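# Sort stickered items into matching-color containers

## Task

Put every item into the container whose color is the same as the sticker on that item.

## Robot and tools

Setup: four identical i2rt Big YAM arms (arm1, arm2, arm3, arm4). Each has six revolute joints, a two-finger gripper and a wrist camera (arm1_cam_wrist to arm4_cam_wrist). Fixed room cameras: cam_room_a1, cam_room_a2, cam_room_b1, cam_room_b2. Reach is roughly 1.0 m from the joint1 axis.

Frame: one shared scene frame in metres, origin on the floor, +z up. Each foot (base_link) faces its own +x. Calibrated feet: arm1 x=-0.644 y=+1.377 z=+0.914 quat_wxyz=(+0.682, +0.007, +0.004, +0.731); arm2 x=-0.655 y=-0.555 z=+0.928 quat_wxyz=(+0.747, +0.002, +0.000, -0.665); arm3 x=+0.651 y=-1.332 z=+0.868 quat_wxyz=(+0.663, -0.004, -0.006, -0.748); arm4 x=+0.648 y=+0.477 z=+0.879 quat_wxyz=(+0.687, +0.001, +0.003, +0.727). The "hand" point sits between the finger pads, about 1 cm short of the tips; fingers point along hand +z and open/close along hand y. hand_target is where the hand would be at the joint targets currently held.

Tool move: keys arm1..arm4 (each optional; an omitted arm gets nothing new) plus cameras. Each arm's entry may contain:
- joints: a dict of absolute targets by name. joint1_rad -2.879..2.879 (yaw about the foot, positive counter-clockwise from above, 0 along the foot's +x); joint2_rad 0..3.141 (shoulder, 0 = upper arm pointing back, rising positive); joint3_rad 0..3.019 (elbow, 0 folded, positive opens); joint4_rad -1.692..1.57 (hand pitch, positive tips fingers up); joint5_rad -1.57..1.57 (sideways, positive to the arm's right); joint6_rad -2.094..2.094 (roll, positive clockwise seen from behind); gripper_m 0..0.093 metres of fingertip gap. Done tolerances: ±0.045, ±0.14, ±0.09, ±0.055, ±0.03, ±0.035 rad, ±0.003 m.
- target: one list of 7 numbers per arm, an absolute pose [x, y, z, qw, qx, qy, qz] in the scene frame (metres, unit quaternion), in the same form the "hand" line prints. The hand travels in a straight line from its hand_target pose to it. With target, joints may only contain gripper_m.
- speed: top path speed in m/s, 0.002..0.5, default 0.25; rotation is capped at twice that in rad/s. Only allowed with target.
Example part: {"target": [x, y, z, qw, qx, qy, qz], "speed": 0.25, "joints": {"gripper_m": v}}.
All motions in one call start together; all hand paths finish together, paced by the slowest. A path lasts 0.5 to 10 s and is cut off at 10 s; no action exceeds 15 s. Each control step clamps the commanded pose to within 100 mm and 20 degrees of the measured pose. Expect the hand to lag, deviate, overshoot speed near full stretch, and end a centimetre or more off. Paths do not avoid objects or other arms; joint moves may swing wide. Unknown keys make a call invalid; out-of-range values get it refused, and after a refusal the rest of that reply's move/wait/finished_scene calls are skipped.
cameras: list of names, ["all"], or [] for none; default is all for an empty move, none otherwise. An empty move returns every arm's full state, images and the scene number.

Results: per arm, joint_positions, Joint velocities (rad/s, gripper m/s; "within noise" if all still), joint torques (N m, positive toward larger angle, includes gravity, offset and noisy; values 3 and 4 wrap at ±28), hand, hand_target, joint_status/hand_status. The "move" line lists each moved arm as done or its worst status. Status words: off_target (stopped short, may still push); time_out (joints hold targets near where they stopped and keep pushing, listed in on_its_own; send their reported positions to relax); not_followed (a self/arm-collision check withheld the targets, "joint command not followed" or "pose unreachable"; the arm may keep trying until given new targets). on_its_own "held at" shows a target, not a reading. Arms under "as last shown" were not commanded and repeat old lines. Images may lag the state slightly; "pictures" gives their order.

Gripper: closed on nothing reads 0.000-0.003. Gripping a hard part reads up to about 0.005 m below its width (some read up to 0.002 wider). Full force (about 50-64 N per pad) is reached around 0.005 m under the first-contact reading; go deeper for soft, small or round items, but soft ones get crushed. Release by commanding well above the reading.

Other tools: wait(seconds 0..10, cameras) lets time pass with no new command. zoom_image(camera, region [x0, y0, x1, y1] pixels from top-left, at most 504x504) magnifies the latest image of that camera. read_manual(section="licences") returns licence text only. finished_scene(scene = current scene's number) ends the scene irreversibly; the goal must hold without the robots.

Avoid: items leaving the work area or reaching the floor (ends the scene); hard presses between arms, including a gripper closing on another arm's fingers; fast hits on fixed or heavy things; dropping items from height or releasing while moving. The collision check can be late and ignores fingers, gripper housings and wrist cameras meeting. Arms keep pushing on contact and do not wait for each other. Sustained pushing, load holding or stretched poses heat motors: MOTOR HOT appears near 85 °C; at 100 °C the arm drops for 30-60 s (OVER-TEMPERATURE FAULT, keys marked limit_stop_at_motor_heat; resend targets afterward). Loose items may occasionally get nudged by outside forces.

Each tool is called after "Request:" as name(argument=value, ...), one argument or row to a line, values as JSON.

## Session

Request:
move(
)

Scene clock: 0.00 s.
Joint torques (N m): no reading
Motor temperatures (°C): arm1=[22 24 25 23 21 21 21] | arm2=[24 24 24 22 22 20 23] | arm3=[24 24 23 24 24 23 23] | arm4=[23 21 22 22 25 21 24]
Heat: arm1: hottest joint3_rad 25 °C; arm2: hottest joint1_rad 24 °C; arm3: hottest joint1_rad 24 °C; arm4: hottest joint5_rad 25 °C.
Joint velocities: within noise
arm1.joint_positions: joint1_rad=-0.126 joint2_rad=+0.534 joint3_rad=+1.403 joint4_rad=-1.611 joint5_rad=-0.026 joint6_rad=-0.127 gripper_m=+0.09396
arm1.joint_status: not commanded
arm1.hand: x=-0.6307 y=+1.5360 z=+1.4200 quat_wxyz=(-0.298, +0.671, -0.622, -0.272) (m; scene frame)
arm1.hand_target: x=-0.6306 y=+1.5343 z=+1.4312 quat_wxyz=(-0.308, +0.666, -0.618, -0.280) (m; scene frame)
arm1.hand_status: not commanded
arm2.joint_positions: joint1_rad=-0.045 joint2_rad=+0.390 joint3_rad=+1.428 joint4_rad=-1.186 joint5_rad=+0.166 joint6_rad=-0.774 gripper_m=+0.09396
arm2.joint_status: not commanded
arm2.hand: x=-0.6758 y=-0.6937 z=+1.5575 quat_wxyz=(-0.217, -0.319, -0.688, +0.615) (m; scene frame)
arm2.hand_target: x=-0.6762 y=-0.6874 z=+1.5650 quat_wxyz=(-0.221, -0.317, -0.681, +0.622) (m; scene frame)
arm2.hand_status: not commanded
arm3.joint_positions: joint1_rad=+0.075 joint2_rad=+0.276 joint3_rad=+1.523 joint4_rad=-1.599 joint5_rad=-0.185 joint6_rad=-0.597 gripper_m=+0.09396
arm3.joint_status: not commanded
arm3.hand: x=+0.6806 y=-1.3526 z=+1.4445 quat_wxyz=(-0.326, -0.350, -0.735, +0.481) (m; scene frame)
arm3.hand_target: x=+0.6807 y=-1.3504 z=+1.4501 quat_wxyz=(-0.328, -0.347, -0.731, +0.487) (m; scene frame)
arm3.hand_status: not commanded
arm4.joint_positions: joint1_rad=+0.109 joint2_rad=+0.555 joint3_rad=+1.556 joint4_rad=-1.251 joint5_rad=+0.178 joint6_rad=-0.775 gripper_m=+0.09396
arm4.joint_status: not commanded
arm4.hand: x=+0.6523 y=+0.6619 z=+1.5271 quat_wxyz=(-0.572, +0.731, -0.297, -0.221) (m; scene frame)
arm4.hand_target: x=+0.6532 y=+0.6568 z=+1.5356 quat_wxyz=(-0.580, +0.725, -0.296, -0.226) (m; scene frame)
arm4.hand_status: not commanded
pictures: arm1_cam_wrist, arm2_cam_wrist, arm3_cam_wrist, arm4_cam_wrist, cam_room_a1, cam_room_a2, cam_room_b1, cam_room_b2
Images, in order (width x height): arm1_cam_wrist 672x504, arm2_cam_wrist 672x504, arm3_cam_wrist 672x504, arm4_cam_wrist 672x504, cam_room_a1 672x504, cam_room_a2 672x504, cam_room_b1 672x504, cam_room_b2 672x504.

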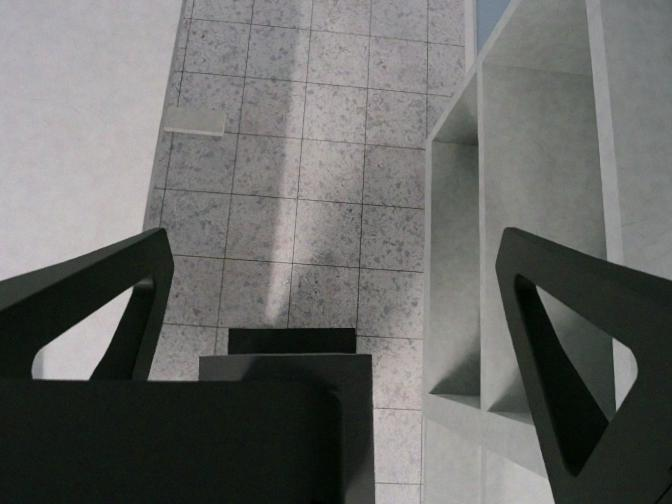

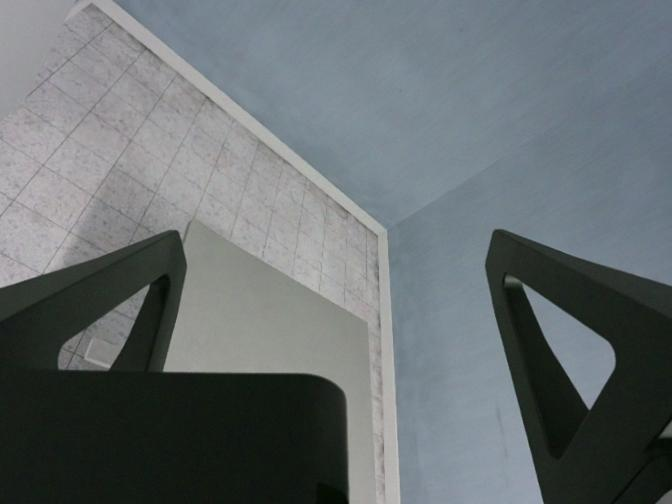

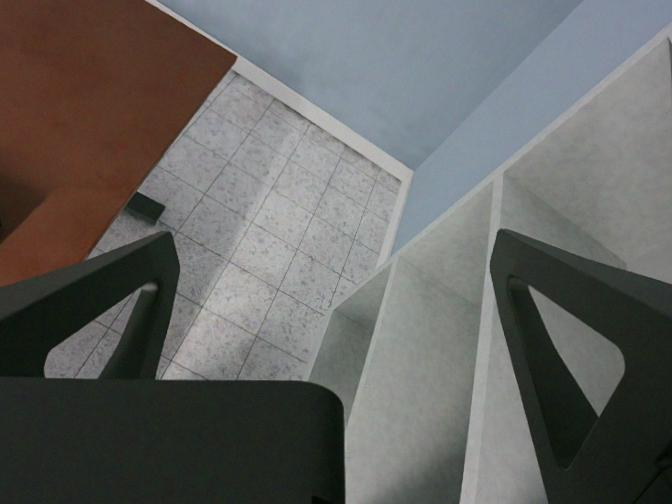

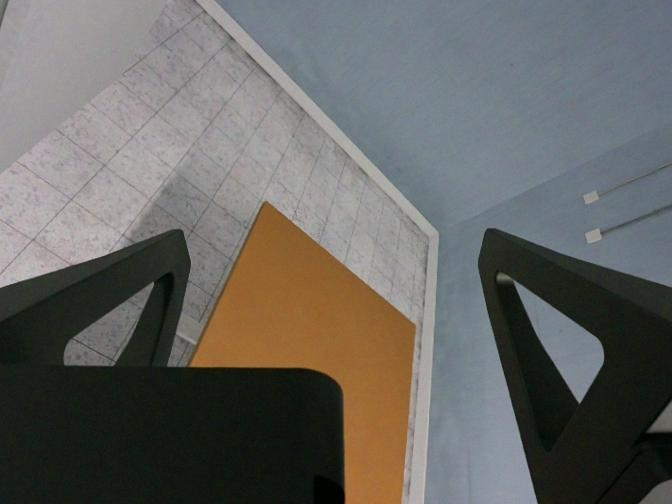

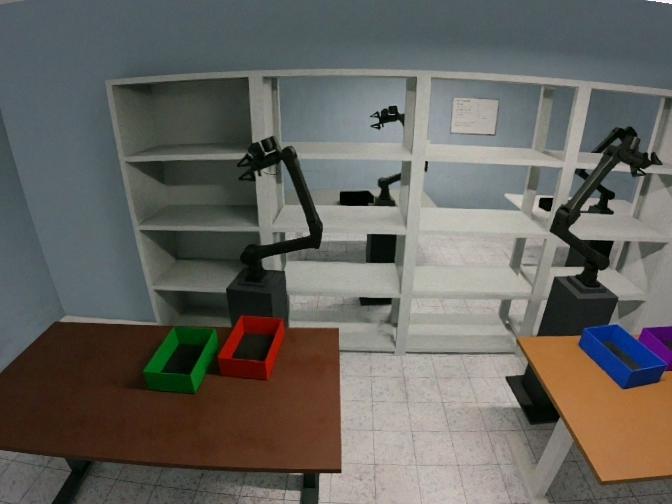

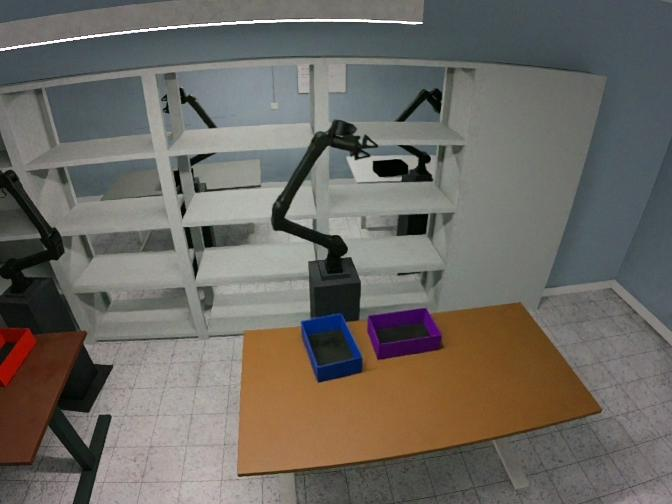

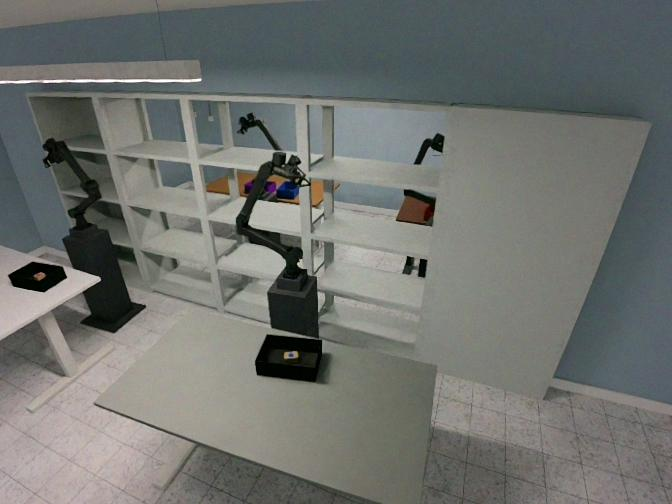

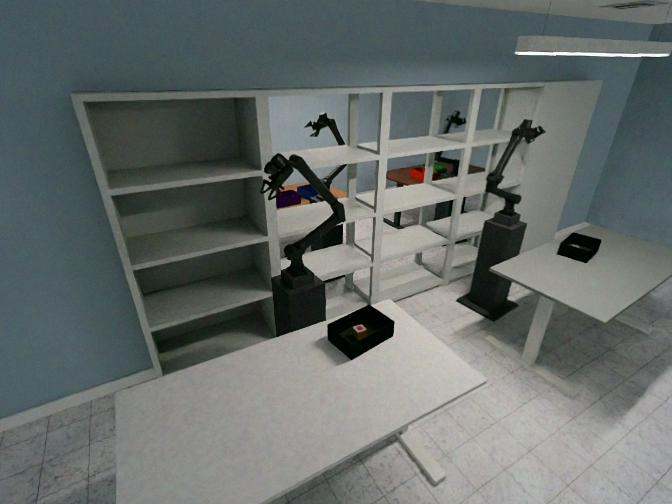

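Request:
zoom_image(
  camera="cam_room_b1",
  region=[240, 320, 340, 395],
)

Request:
zoom_image(
  camera="cam_room_b2",
  region=[310, 290, 410, 365],
)

Request:
zoom_image(
  camera="cam_room_b1",
  region=[100, 90, 440, 345],
)

Request:
zoom_image(
  camera="cam_room_b2",
  region=[230, 80, 560, 330],
)

Request:
zoom_image(
  camera="cam_room_a1",
  region=[100, 60, 672, 400],
)

Request:
zoom_image(
  camera="cam_room_b1",
  region=[0, 220, 150, 330],
)

Scaled by 5.040.

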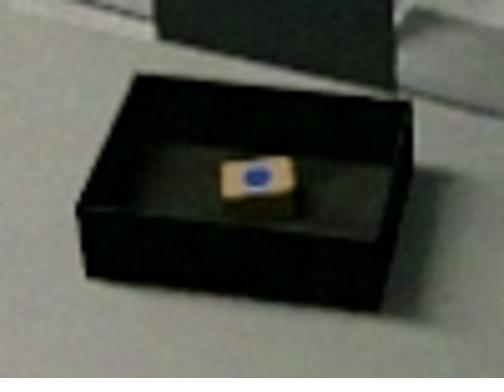

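Scaled by 5.040.

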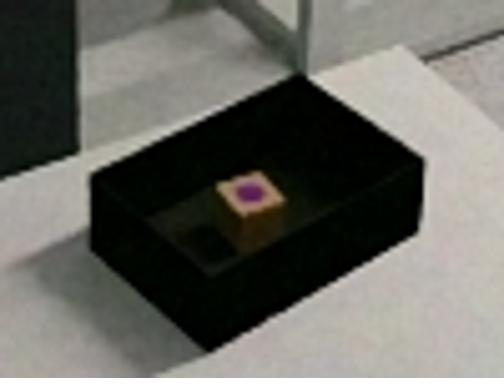

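Scaled by 1.482.

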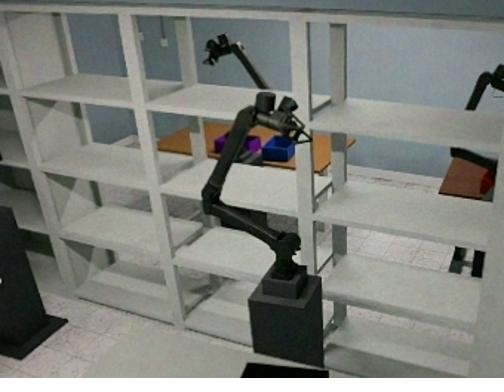

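Scaled by 1.527.

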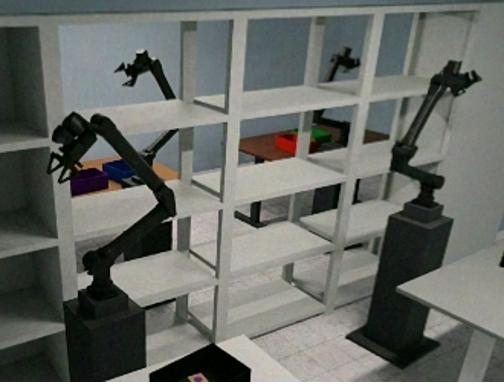

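Region (100, 60, 672, 400) is 572x340 pixels. A region can be at most 504 by 504 pixels.

Scaled by 3.360.

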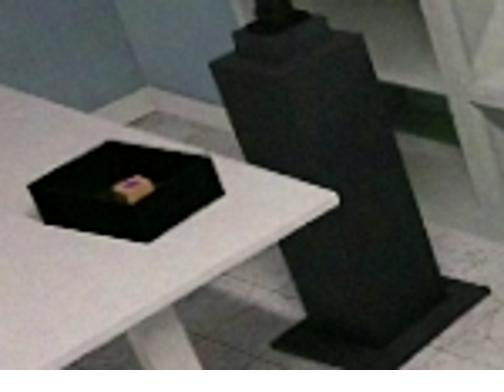

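Request:
move(
  arm1={"joints":{"joint2_rad":1.253,"joint3_rad":1.253,"joint4_rad":-1.4,"joint5_rad":0,"joint6_rad":0}},
  arm2={"joints":{"joint2_rad":1.253,"joint3_rad":1.253,"joint4_rad":-1.4,"joint5_rad":0,"joint6_rad":0}},
  arm4={"joints":{"joint2_rad":1.253,"joint3_rad":1.253,"joint4_rad":-1.4,"joint5_rad":0,"joint6_rad":0}},
  cameras=["arm1_cam_wrist","arm2_cam_wrist","arm4_cam_wrist"],
)

Request:
move(
  arm1={"joints":{"joint1_rad":1.7}},
  arm2={"joints":{"joint1_rad":-1.2}},
  arm4={"joints":{"joint1_rad":-1.2}},
  cameras=["arm1_cam_wrist","arm2_cam_wrist","arm4_cam_wrist","cam_room_a1","cam_room_a2","cam_room_b1","cam_room_b2"],
)

Scene clock: 68.63 s.
Joint torques (N m): arm1=[-1.85 -8.12 12.15 0.99 0.07 0.13] | arm2=[0.79 -9.88 11 0.62 -0.17 0.2] | arm3=[1.38 10.11 5.38 1.98 -0.04 0] | arm4=[0.56 -11.16 10.14 -0.1 -0.03 0.15]
Motor temperatures (°C): arm1=[22 24 29 24 21 21 21] | arm2=[24 25 27 23 22 20 23] | arm3=[24 25 24 24 24 23 23] | arm4=[23 22 27 22 24 21 24]
Heat: arm1: hottest joint3_rad 29 °C; arm2: hottest joint3_rad 27 °C; arm3: hottest joint2_rad 25 °C; arm4: hottest joint3_rad 27 °C.
move: arm1 done; arm2 done; arm4 done
Joint velocities: within noise
arm1.joint_positions: joint1_rad=-0.126 joint2_rad=+1.262 joint3_rad=+1.237 joint4_rad=-1.410 joint5_rad=-0.002 joint6_rad=-0.008 gripper_m=+0.09396
arm1.joint_status: all done
arm1.hand: x=-0.6175 y=+1.7628 z=+1.1713 quat_wxyz=(-0.044, +0.688, -0.723, -0.053) (m; scene frame)
arm1.hand_target: x=-0.6168 y=+1.7681 z=+1.1817 quat_wxyz=(-0.057, +0.684, -0.725, -0.065) (m; scene frame)
arm1.hand_status: not commanded
arm2.joint_positions: joint1_rad=-0.045 joint2_rad=+1.244 joint3_rad=+1.258 joint4_rad=-1.387 joint5_rad=+0.003 joint6_rad=-0.015 gripper_m=+0.09396
arm2.joint_status: all done
arm2.hand: x=-0.6284 y=-0.9504 z=+1.2001 quat_wxyz=(-0.070, -0.673, -0.733, +0.067) (m; scene frame)
arm2.hand_target: x=-0.6280 y=-0.9473 z=+1.1941 quat_wxyz=(-0.062, -0.679, -0.729, +0.056) (m; scene frame)
arm2.hand_status: not commanded
arm3: as last shown
arm4.joint_positions: joint1_rad=+0.109 joint2_rad=+1.258 joint3_rad=+1.233 joint4_rad=-1.389 joint5_rad=+0.004 joint6_rad=-0.014 gripper_m=+0.09396
arm4.joint_status: all done
arm4.hand: x=+0.5858 y=+0.8636 z=+1.1355 quat_wxyz=(-0.050, +0.765, -0.639, -0.059) (m; scene frame)
arm4.hand_target: x=+0.5850 y=+0.8651 z=+1.1453 quat_wxyz=(-0.052, +0.760, -0.644, -0.066) (m; scene frame)
arm4.hand_status: not commanded
pictures: arm1_cam_wrist, arm2_cam_wrist, arm4_cam_wrist
Images, in order (width x height): arm1_cam_wrist 672x504, arm2_cam_wrist 672x504, arm4_cam_wrist 672x504.

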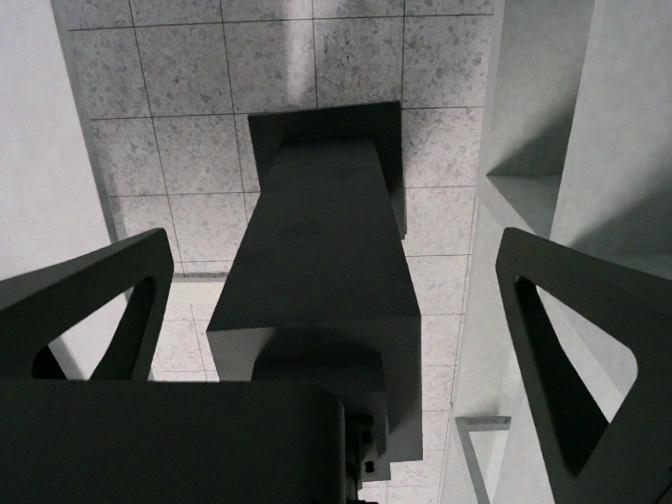

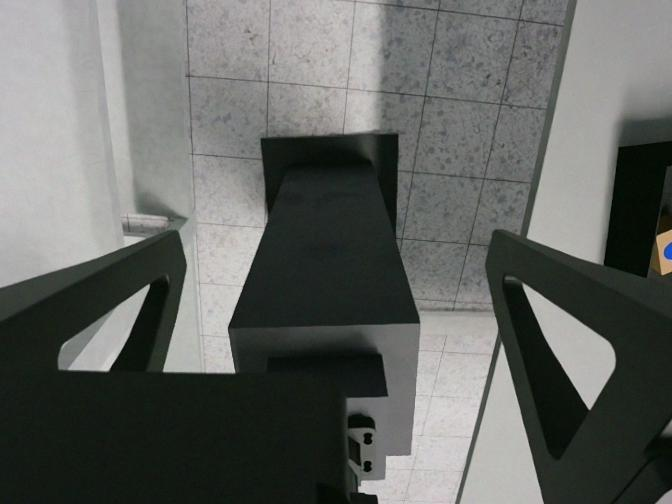

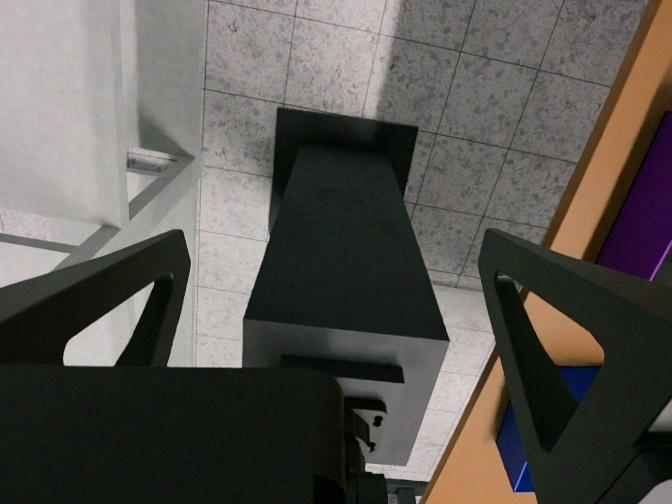

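Scene clock: 70.53 s.
Joint torques (N m): arm1=[-1.67 -7.12 12.14 0.72 0.13 0.09] | arm2=[0.85 -10.17 11.08 0.58 -0.06 0.19] | arm3=[1.32 10.05 5.35 1.95 -0.05 0.01] | arm4=[0.79 -11.05 10.09 0.05 0.06 0.13]
Motor temperatures (°C): arm1=[22 24 29 23 21 21 21] | arm2=[24 25 28 23 22 20 23] | arm3=[24 25 24 24 24 23 23] | arm4=[23 22 27 22 24 21 24]
Heat: arm1: hottest joint3_rad 29 °C; arm2: hottest joint3_rad 28 °C; arm3: hottest joint2_rad 25 °C; arm4: hottest joint3_rad 27 °C.
move: arm1 done; arm2 done; arm4 done
Joint velocities: within noise
arm1.joint_positions: joint1_rad=+1.701 joint2_rad=+1.262 joint3_rad=+1.237 joint4_rad=-1.405 joint5_rad=-0.002 joint6_rad=-0.006 gripper_m=+0.09398
arm1.joint_status: all done
arm1.hand: x=-1.0199 y=+1.3000 z=+1.1765 quat_wxyz=(+0.006, +0.992, +0.102, -0.077) (m; scene frame)
arm1.hand_target: x=-1.0241 y=+1.3000 z=+1.1869 quat_wxyz=(+0.006, +0.991, +0.099, -0.092) (m; scene frame)
arm1.hand_status: not commanded
arm2.joint_positions: joint1_rad=-1.200 joint2_rad=+1.244 joint3_rad=+1.258 joint4_rad=-1.387 joint5_rad=+0.001 joint6_rad=-0.013 gripper_m=+0.09397
arm2.joint_status: all done
arm2.hand: x=-1.0050 y=-0.7407 z=+1.2000 quat_wxyz=(-0.021, -0.964, -0.246, +0.095) (m; scene frame)
arm2.hand_target: x=-1.0022 y=-0.7395 z=+1.1941 quat_wxyz=(-0.019, -0.967, -0.241, +0.082) (m; scene frame)
arm2.hand_status: not commanded
arm3: as last shown
arm4.joint_positions: joint1_rad=-1.202 joint2_rad=+1.258 joint3_rad=+1.233 joint4_rad=-1.389 joint5_rad=+0.001 joint6_rad=-0.011 gripper_m=+0.09398
arm4.joint_status: all done
arm4.hand: x=+1.0051 y=+0.6387 z=+1.1342 quat_wxyz=(-0.074, +0.216, -0.974, -0.014) (m; scene frame)
arm4.hand_target: x=+1.0062 y=+0.6404 z=+1.1441 quat_wxyz=(-0.081, +0.211, -0.974, -0.017) (m; scene frame)
arm4.hand_status: not commanded
pictures: arm1_cam_wrist, arm2_cam_wrist, arm4_cam_wrist, cam_room_a1, cam_room_a2, cam_room_b1, cam_room_b2
Images, in order (width x height): arm1_cam_wrist 672x504, arm2_cam_wrist 672x504, arm4_cam_wrist 672x504, cam_room_a1 672x504, cam_room_a2 672x504, cam_room_b1 672x504, cam_room_b2 672x504.

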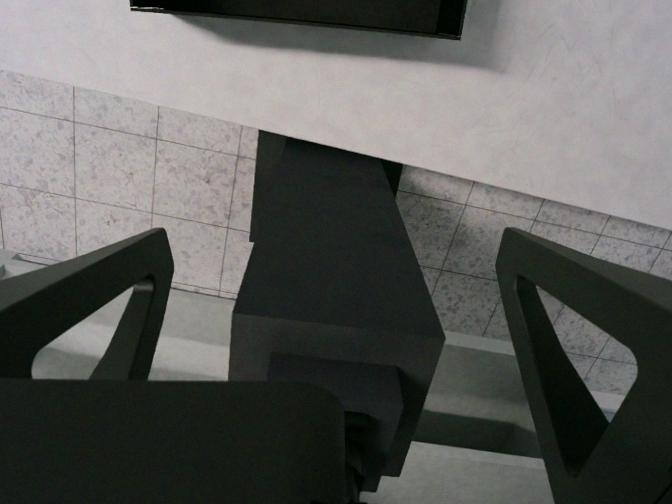

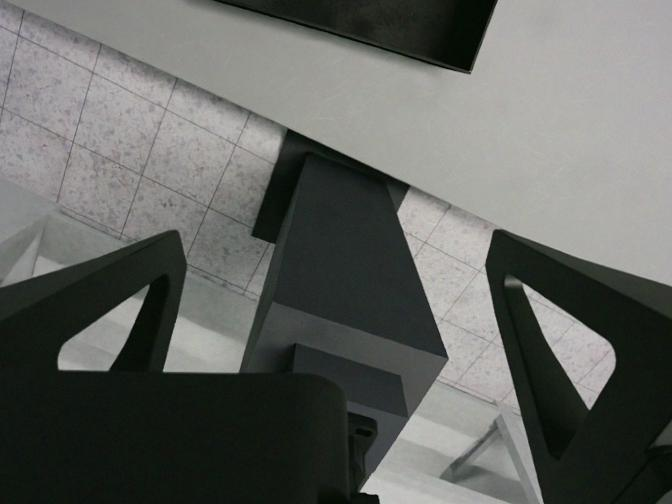

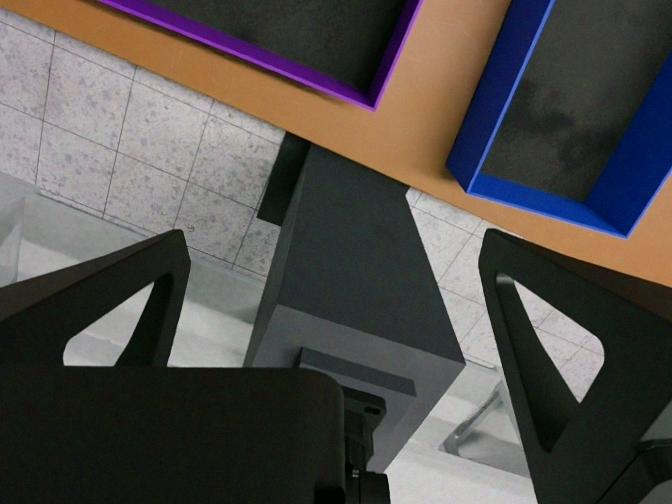

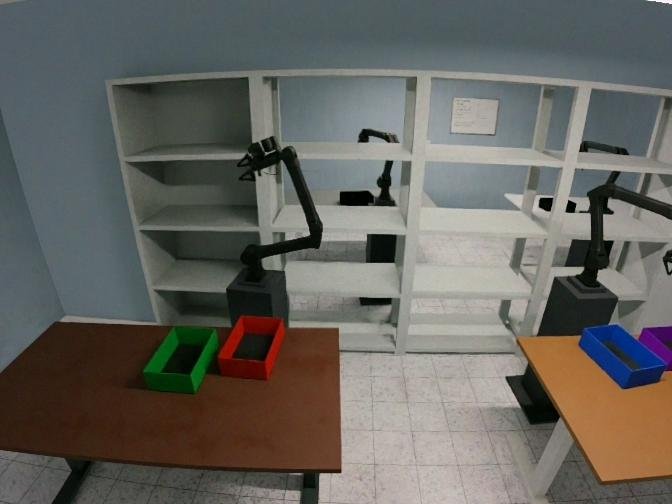

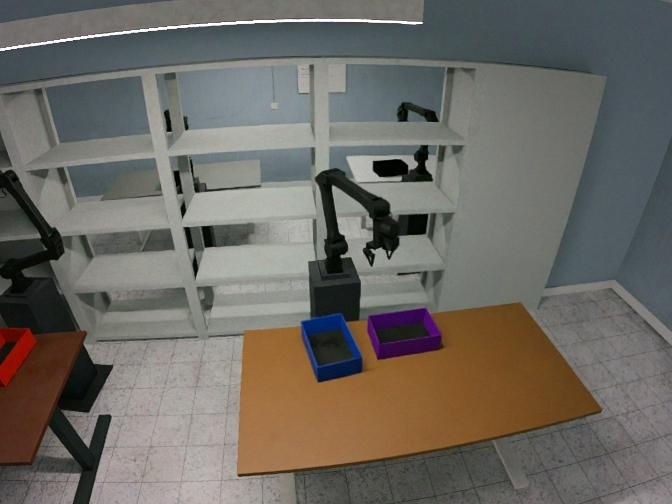

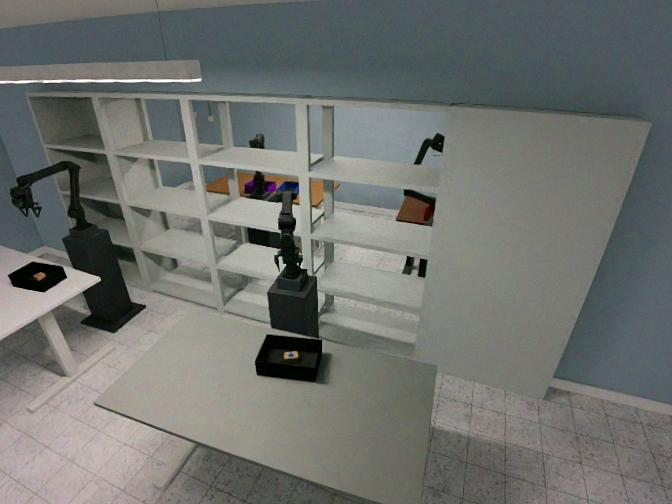

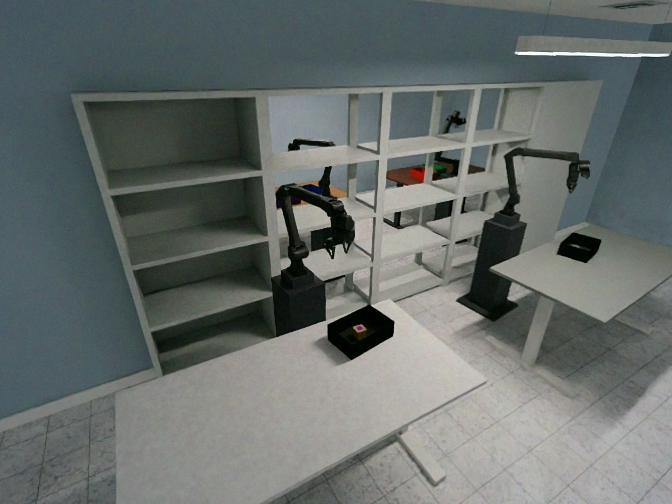

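Request:
move(
  arm1={"target":[-1.232,1.258,1.18,0,0.995,0.0993,0]},
  arm2={"target":[-1.185,-0.836,1.18,0,-0.9705,-0.241,0]},
  cameras=["arm1_cam_wrist","arm2_cam_wrist","cam_room_b1","cam_room_b2"],
)

Scene clock: 81.77 s.
Joint torques (N m): arm1=[-1.73 -17.38 15.35 -0.09 -0.03 0.04] | arm2=[0.73 -19.72 15.86 0.12 -0.14 0.19] | arm3=[1.32 9.93 5.35 1.96 -0.05 -0.02] | arm4=[0.91 -11.05 10.03 -0.05 0.05 0.15]
Motor temperatures (°C): arm1=[22 24 30 23 21 21 21] | arm2=[24 25 29 22 22 20 23] | arm3=[24 25 24 24 24 23 23] | arm4=[23 22 28 22 24 21 24]
Heat: arm1: hottest joint3_rad 30 °C; arm2: hottest joint3_rad 29 °C; arm3: hottest joint2_rad 25 °C; arm4: hottest joint3_rad 28 °C.
move: arm1 off_target; arm2 off_target
Joint velocities: within noise
arm1.joint_positions: joint1_rad=+1.701 joint2_rad=+1.950 joint3_rad=+2.013 joint4_rad=-1.684 joint5_rad=-0.004 joint6_rad=-0.006 gripper_m=+0.09398
arm1.joint_status: not commanded
arm1.hand: x=-1.2220 y=+1.2590 z=+1.1565 quat_wxyz=(-0.003, +0.995, +0.102, +0.017) (m; scene frame)
arm1.hand_target: x=-1.2307 y=+1.2584 z=+1.1798 quat_wxyz=(+0.001, +0.995, +0.099, -0.007) (m; scene frame)
arm1.hand_status: off_target (0.026 m and 2.1 deg from the pose sent, 0.216 m and 8.9 deg at the start; a joint's target at an end of its range on 21 of 50 steps)
arm2.joint_positions: joint1_rad=-1.200 joint2_rad=+1.904 joint3_rad=+1.971 joint4_rad=-1.658 joint5_rad=+0.001 joint6_rad=-0.013 gripper_m=+0.09397
arm2.joint_status: not commanded
arm2.hand: x=-1.1737 y=-0.8300 z=+1.1705 quat_wxyz=(+0.004, -0.969, -0.247, -0.011) (m; scene frame)
arm2.hand_target: x=-1.1843 y=-0.8357 z=+1.1798 quat_wxyz=(+0.000, -0.970, -0.241, +0.001) (m; scene frame)
arm2.hand_status: off_target (0.016 m and 1.5 deg from the pose sent, 0.205 m and 11.2 deg at the start)
arm3, arm4: as last shown
pictures: arm1_cam_wrist, arm2_cam_wrist, cam_room_b1, cam_room_b2
Images, in order (width x height): arm1_cam_wrist 672x504, arm2_cam_wrist 672x504, cam_room_b1 672x504, cam_room_b2 672x504.

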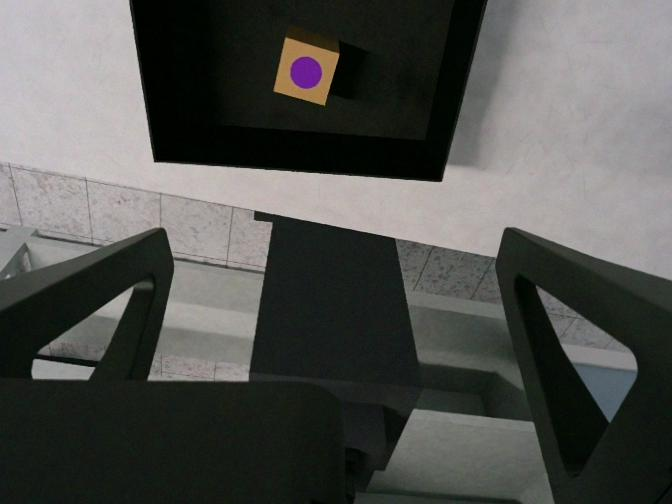

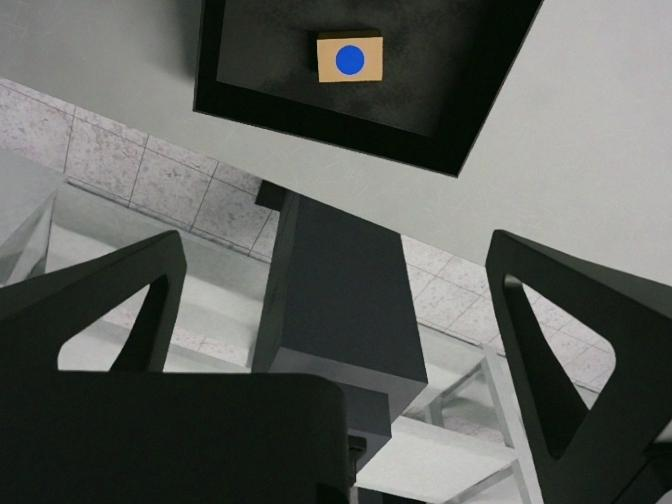

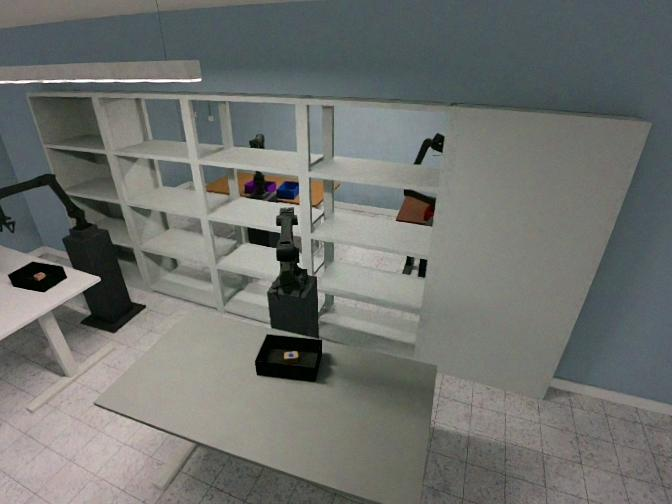

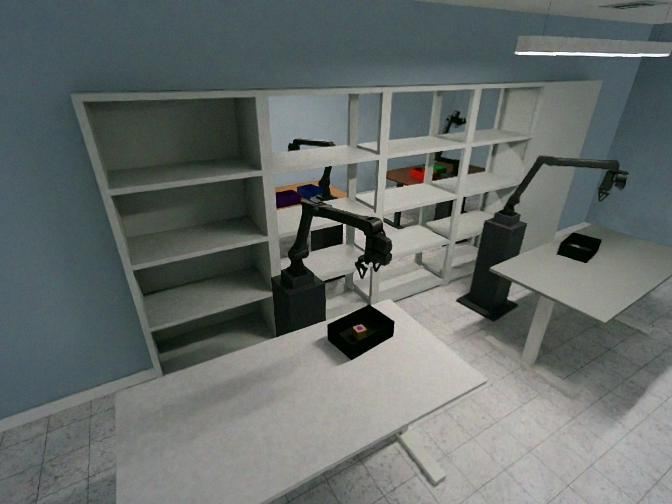

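Request:
move(
  arm1={"target":[-1.33,1.238,1.18,0,0.995,0.0993,0]},
  arm2={"target":[-1.273,-0.883,1.18,0,-0.9705,-0.241,0]},
  cameras=["arm1_cam_wrist","arm2_cam_wrist"],
)

Request:
move(
  arm1={"target":[-1.33,1.238,1.08,0,0.995,0.0993,0]},
  arm2={"target":[-1.273,-0.883,1.08,0,-0.9705,-0.241,0]},
  cameras=["arm1_cam_wrist","arm2_cam_wrist"],
)

Scene clock: 89.87 s.
Joint torques (N m): arm1=[-2.08 -20.54 15.82 0.49 -0.07 0.06] | arm2=[0.67 -22.89 15.87 0.64 -0.11 0.19] | arm3=[1.26 9.99 5.37 1.95 -0.05 0] | arm4=[0.85 -10.75 10.14 -0.05 0.06 0.15]
Motor temperatures (°C): arm1=[22 25 32 23 21 21 21] | arm2=[24 25 31 22 22 20 23] | arm3=[24 25 25 24 24 23 23] | arm4=[23 22 28 22 24 21 24]
Heat: arm1: hottest joint3_rad 32 °C; arm2: hottest joint3_rad 31 °C; arm3: hottest joint2_rad 25 °C; arm4: hottest joint3_rad 28 °C.
move: arm1 off_target; arm2 off_target
Joint velocities: within noise
arm1.joint_positions: joint1_rad=+1.701 joint2_rad=+2.195 joint3_rad=+2.405 joint4_rad=-1.690 joint5_rad=-0.004 joint6_rad=-0.006 gripper_m=+0.09398
arm1.joint_status: not commanded
arm1.hand: x=-1.3207 y=+1.2390 z=+1.1550 quat_wxyz=(+0.004, +0.993, +0.102, -0.053) (m; scene frame)
arm1.hand_target: x=-1.3282 y=+1.2385 z=+1.1794 quat_wxyz=(+0.008, +0.992, +0.099, -0.080) (m; scene frame)
arm1.hand_status: off_target (0.027 m and 6.1 deg from the pose sent, 0.113 m and 2.1 deg at the start; a joint's target at an end of its range on 37 of 38 steps)
arm2.joint_positions: joint1_rad=-1.200 joint2_rad=+2.148 joint3_rad=+2.369 joint4_rad=-1.675 joint5_rad=+0.001 joint6_rad=-0.013 gripper_m=+0.09397
arm2.joint_status: not commanded
arm2.hand: x=-1.2628 y=-0.8772 z=+1.1744 quat_wxyz=(-0.012, -0.967, -0.247, +0.056) (m; scene frame)
arm2.hand_target: x=-1.2720 y=-0.8825 z=+1.1793 quat_wxyz=(-0.016, -0.968, -0.241, +0.067) (m; scene frame)
arm2.hand_status: off_target (0.013 m and 6.6 deg from the pose sent, 0.113 m and 1.5 deg at the start; a joint's target at an end of its range on 35 of 38 steps)
arm3, arm4: as last shown
pictures: arm1_cam_wrist, arm2_cam_wrist
Images, in order (width x height): arm1_cam_wrist 672x504, arm2_cam_wrist 672x504.

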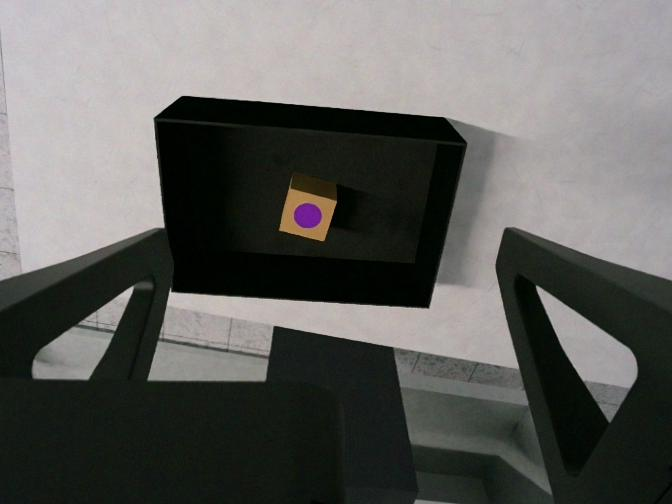

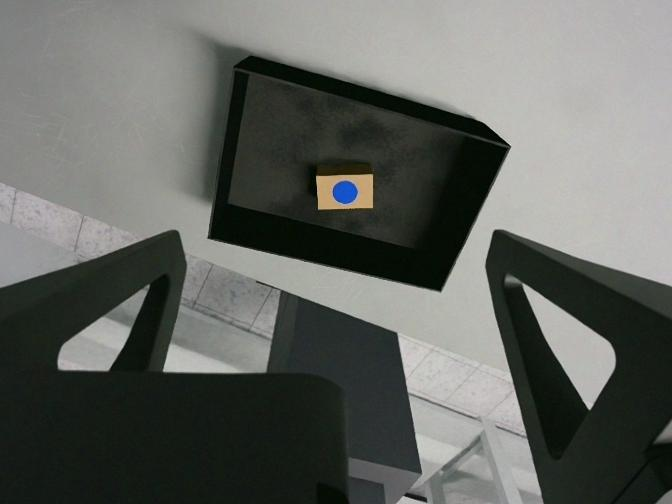

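Scene clock: 90.97 s.
Joint torques (N m): arm1=[-2.43 -21.71 11.34 0.46 -0.04 0.05] | arm2=[0.67 -24.53 11.48 0.96 -0.14 0.19] | arm3=[1.26 10.11 5.33 1.98 -0.04 0] | arm4=[0.73 -11.16 10.11 -0.17 0.03 0.14]
Motor temperatures (°C): arm1=[22 25 32 23 21 21 21] | arm2=[24 25 31 22 22 20 23] | arm3=[24 25 25 24 24 23 23] | arm4=[23 22 28 22 24 21 24]
Heat: arm1: hottest joint3_rad 32 °C; arm2: hottest joint3_rad 31 °C; arm3: hottest joint2_rad 25 °C; arm4: hottest joint3_rad 28 °C.
move: arm1 off_target; arm2 off_target
Joint velocities: within noise
arm1.joint_positions: joint1_rad=+1.701 joint2_rad=+2.316 joint3_rad=+2.392 joint4_rad=-1.690 joint5_rad=-0.004 joint6_rad=-0.006 gripper_m=+0.09398
arm1.joint_status: not commanded
arm1.hand: x=-1.3263 y=+1.2384 z=+1.0682 quat_wxyz=(-0.002, +0.995, +0.102, +0.014) (m; scene frame)
arm1.hand_target: x=-1.3298 y=+1.2382 z=+1.0800 quat_wxyz=(+0.000, +0.995, +0.099, +0.000) (m; scene frame)
arm1.hand_status: off_target (0.012 m and 1.6 deg from the pose sent, 0.076 m and 6.1 deg at the start)
arm2.joint_positions: joint1_rad=-1.200 joint2_rad=+2.245 joint3_rad=+2.325 joint4_rad=-1.638 joint5_rad=+0.001 joint6_rad=-0.012 gripper_m=+0.09397
arm2.joint_status: not commanded
arm2.hand: x=-1.2699 y=-0.8808 z=+1.0927 quat_wxyz=(+0.000, -0.969, -0.247, +0.005) (m; scene frame)
arm2.hand_target: x=-1.2727 y=-0.8829 z=+1.0801 quat_wxyz=(+0.000, -0.971, -0.241, +0.000) (m; scene frame)
arm2.hand_status: off_target (0.013 m and 0.9 deg from the pose sent, 0.095 m and 6.6 deg at the start)
arm3, arm4: as last shown
pictures: arm1_cam_wrist, arm2_cam_wrist
Images, in order (width x height): arm1_cam_wrist 672x504, arm2_cam_wrist 672x504.

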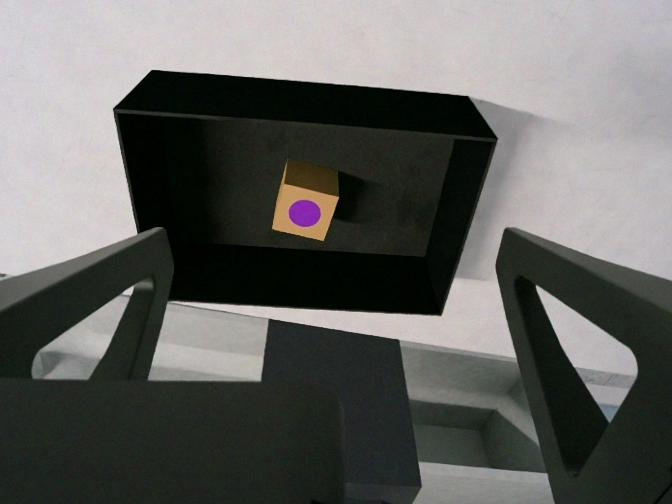

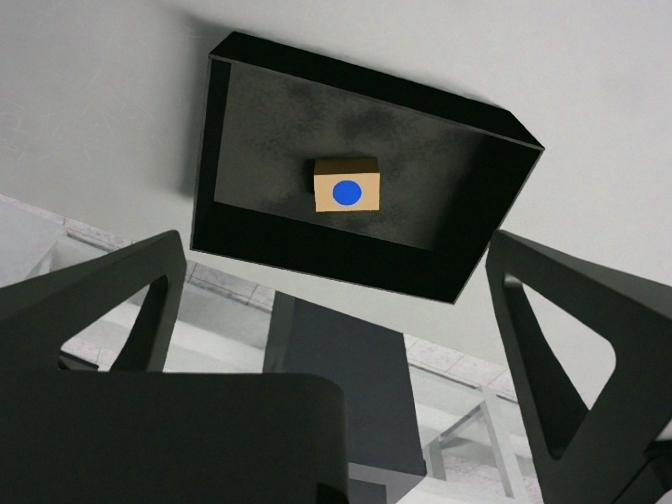

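Request:
move(
  arm1={"target":[-1.1065,1.245,1.0,0,0.995,0.0993,0]},
  arm2={"target":[-1.083,-0.767,1.0,0,-0.9705,-0.241,0]},
  cameras=["arm1_cam_wrist","arm2_cam_wrist","cam_room_b1","cam_room_b2"],
)

Scene clock: 131.80 s.
Joint torques (N m): arm1=[-0.5 -14.86 9.85 0.94 -0.05 0.11] | arm2=[0.21 -18.32 9.24 1.17 -0.14 -0.05] | arm3=[1.2 9.88 5.33 1.98 -0.05 -0.01] | arm4=[0.73 -11.05 10.14 -0.13 0.03 0.14]
Motor temperatures (°C): arm1=[22 29 32 23 21 21 21] | arm2=[24 26 31 22 22 20 23] | arm3=[24 25 25 24 24 23 23] | arm4=[23 22 30 22 24 21 24]
Heat: arm1: hottest joint3_rad 32 °C; arm2: hottest joint3_rad 31 °C; arm3: hottest joint2_rad 25 °C; arm4: hottest joint3_rad 30 °C.
move: arm1 off_target; arm2 done
Joint velocities: within noise
arm1.joint_positions: joint1_rad=+1.771 joint2_rad=+1.739 joint3_rad=+1.248 joint4_rad=-1.141 joint5_rad=-0.006 joint6_rad=+0.068 gripper_m=+0.09398
arm1.joint_status: not commanded
arm1.hand: x=-1.0993 y=+1.2507 z=+0.9857 quat_wxyz=(-0.004, +0.995, +0.100, +0.023) (m; scene frame)
arm1.hand_target: x=-1.1063 y=+1.2450 z=+1.0001 quat_wxyz=(+0.000, +0.995, +0.099, +0.000) (m; scene frame)
arm1.hand_status: off_target (0.017 m and 2.7 deg from the pose sent, 0.230 m and 1.6 deg at the start)
arm2.joint_positions: joint1_rad=-1.221 joint2_rad=+1.711 joint3_rad=+1.226 joint4_rad=-1.102 joint5_rad=+0.001 joint6_rad=-0.016 gripper_m=+0.09397
arm2.joint_status: not commanded
arm2.hand: x=-1.0804 y=-0.7693 z=+0.9967 quat_wxyz=(+0.003, -0.971, -0.239, -0.009) (m; scene frame)
arm2.hand_target: x=-1.0830 y=-0.7670 z=+1.0001 quat_wxyz=(+0.000, -0.971, -0.241, +0.000) (m; scene frame)
arm2.hand_status: done (0.005 m and 1.1 deg from the pose sent, 0.238 m and 0.9 deg at the start)
arm3, arm4: as last shown
pictures: arm1_cam_wrist, arm2_cam_wrist, cam_room_b1, cam_room_b2
Images, in order (width x height): arm1_cam_wrist 672x504, arm2_cam_wrist 672x504, cam_room_b1 672x504, cam_room_b2 672x504.

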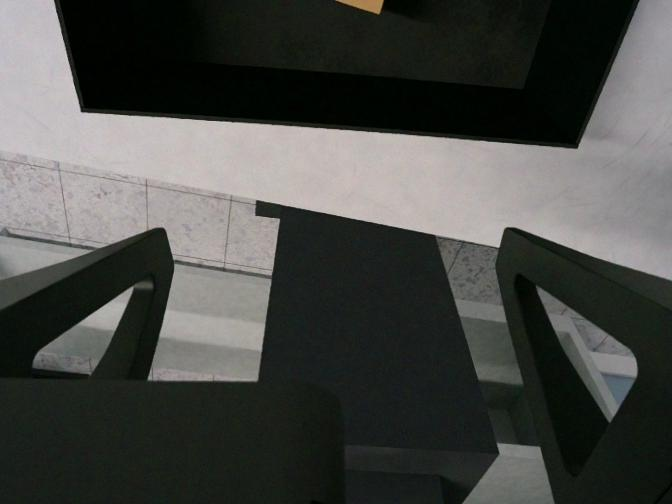

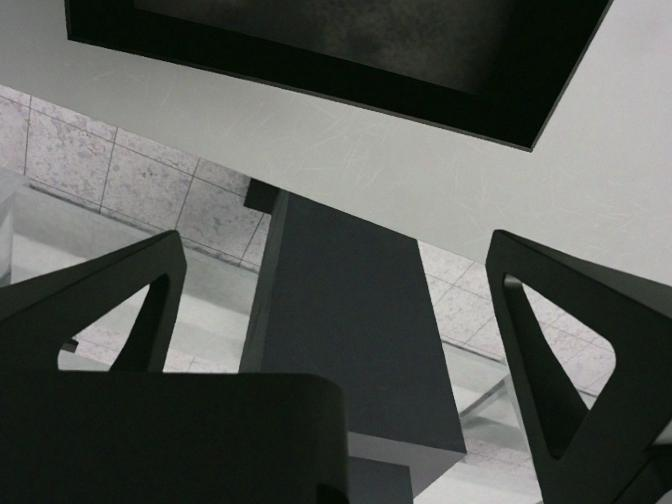

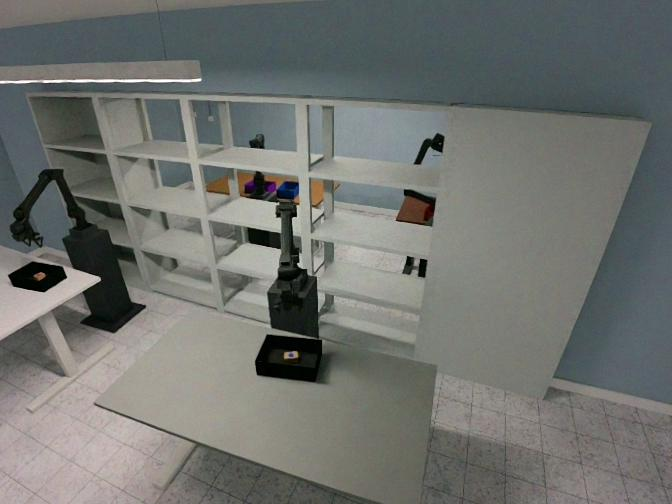

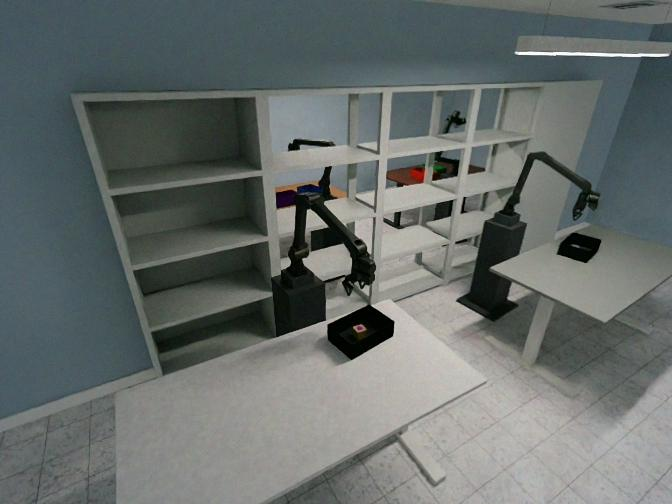

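Request:
move(
  arm1={"target":[-1.127,1.246,0.905,0,0.995,0.0993,0]},
  arm2={"target":[-1.095,-0.773,0.853,0,-0.9705,-0.241,0]},
  cameras=["arm1_cam_wrist","arm2_cam_wrist","cam_room_b1","cam_room_b2"],
)

Scene clock: 165.70 s.
Joint torques (N m): arm1=[-2.26 -14.39 8.7 1.03 -0.01 -0.01] | arm2=[0.15 -18.02 7.49 1.21 -0.14 -0.05] | arm3=[1.44 10.05 5.31 1.96 -0.05 0] | arm4=[0.91 -10.99 10.03 -0.17 0.02 0.15]
Motor temperatures (°C): arm1=[22 27 31 23 21 21 21] | arm2=[24 27 30 22 22 20 23] | arm3=[24 25 25 24 24 23 23] | arm4=[23 23 32 22 24 21 24]
Heat: arm1: hottest joint3_rad 31 °C; arm2: hottest joint3_rad 30 °C; arm3: hottest joint2_rad 25 °C; arm4: hottest joint3_rad 32 °C.
move: arm1 done; arm2 done
Joint velocities: within noise
arm1.joint_positions: joint1_rad=+1.771 joint2_rad=+1.892 joint3_rad=+1.213 joint4_rad=-0.928 joint5_rad=-0.006 joint6_rad=+0.069 gripper_m=+0.09398
arm1.joint_status: not commanded
arm1.hand: x=-1.1199 y=+1.2456 z=+0.9017 quat_wxyz=(-0.002, +0.995, +0.100, +0.011) (m; scene frame)
arm1.hand_target: x=-1.1270 y=+1.2460 z=+0.9051 quat_wxyz=(+0.000, +0.995, +0.099, +0.000) (m; scene frame)
arm1.hand_status: done (0.008 m and 1.3 deg from the pose sent, 0.085 m and 2.7 deg at the start)
arm2.joint_positions: joint1_rad=-1.221 joint2_rad=+1.955 joint3_rad=+1.147 joint4_rad=-0.759 joint5_rad=+0.001 joint6_rad=-0.016 gripper_m=+0.09397
arm2.joint_status: not commanded
arm2.hand: x=-1.0940 y=-0.7758 z=+0.8587 quat_wxyz=(+0.001, -0.971, -0.239, +0.001) (m; scene frame)
arm2.hand_target: x=-1.0949 y=-0.7730 z=+0.8531 quat_wxyz=(+0.000, -0.971, -0.241, +0.000) (m; scene frame)
arm2.hand_status: done (0.006 m and 0.3 deg from the pose sent, 0.144 m and 1.1 deg at the start)
arm3, arm4: as last shown
pictures: arm1_cam_wrist, arm2_cam_wrist, cam_room_b1, cam_room_b2
Images, in order (width x height): arm1_cam_wrist 672x504, arm2_cam_wrist 672x504, cam_room_b1 672x504, cam_room_b2 672x504.

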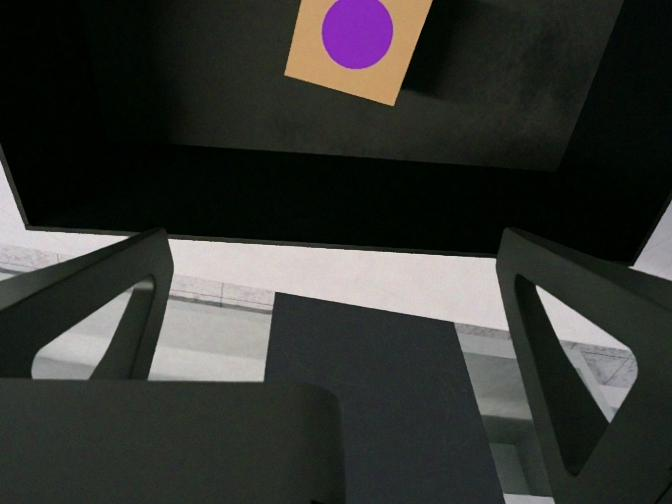

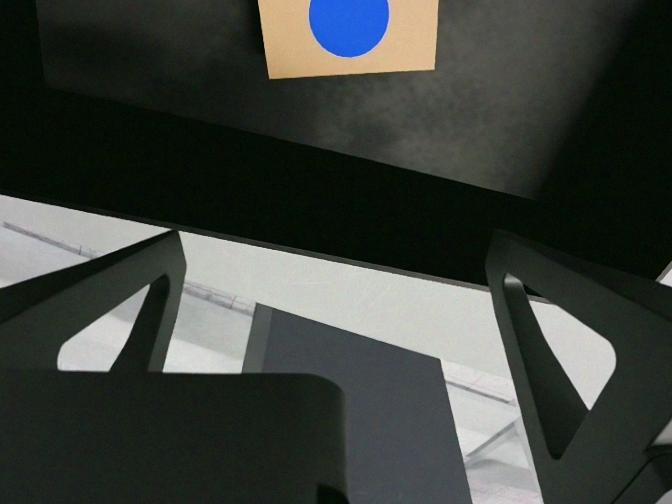

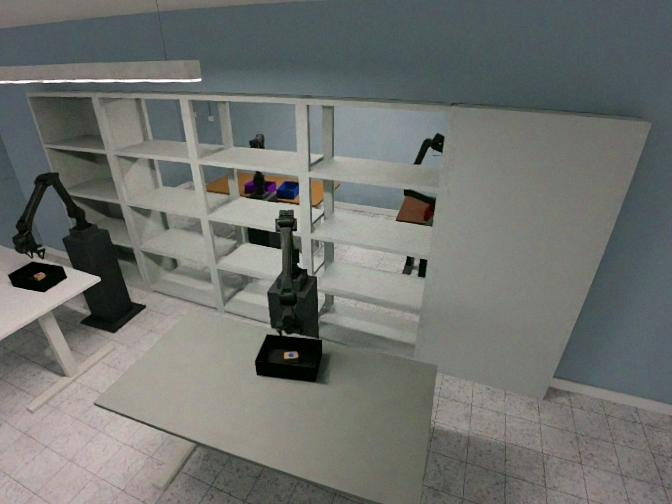

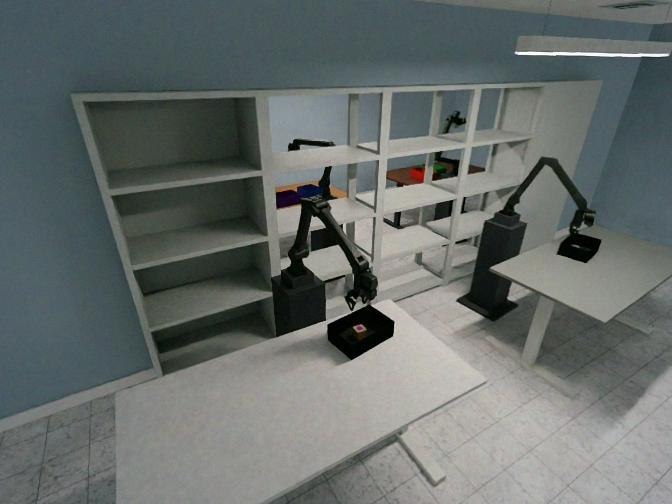

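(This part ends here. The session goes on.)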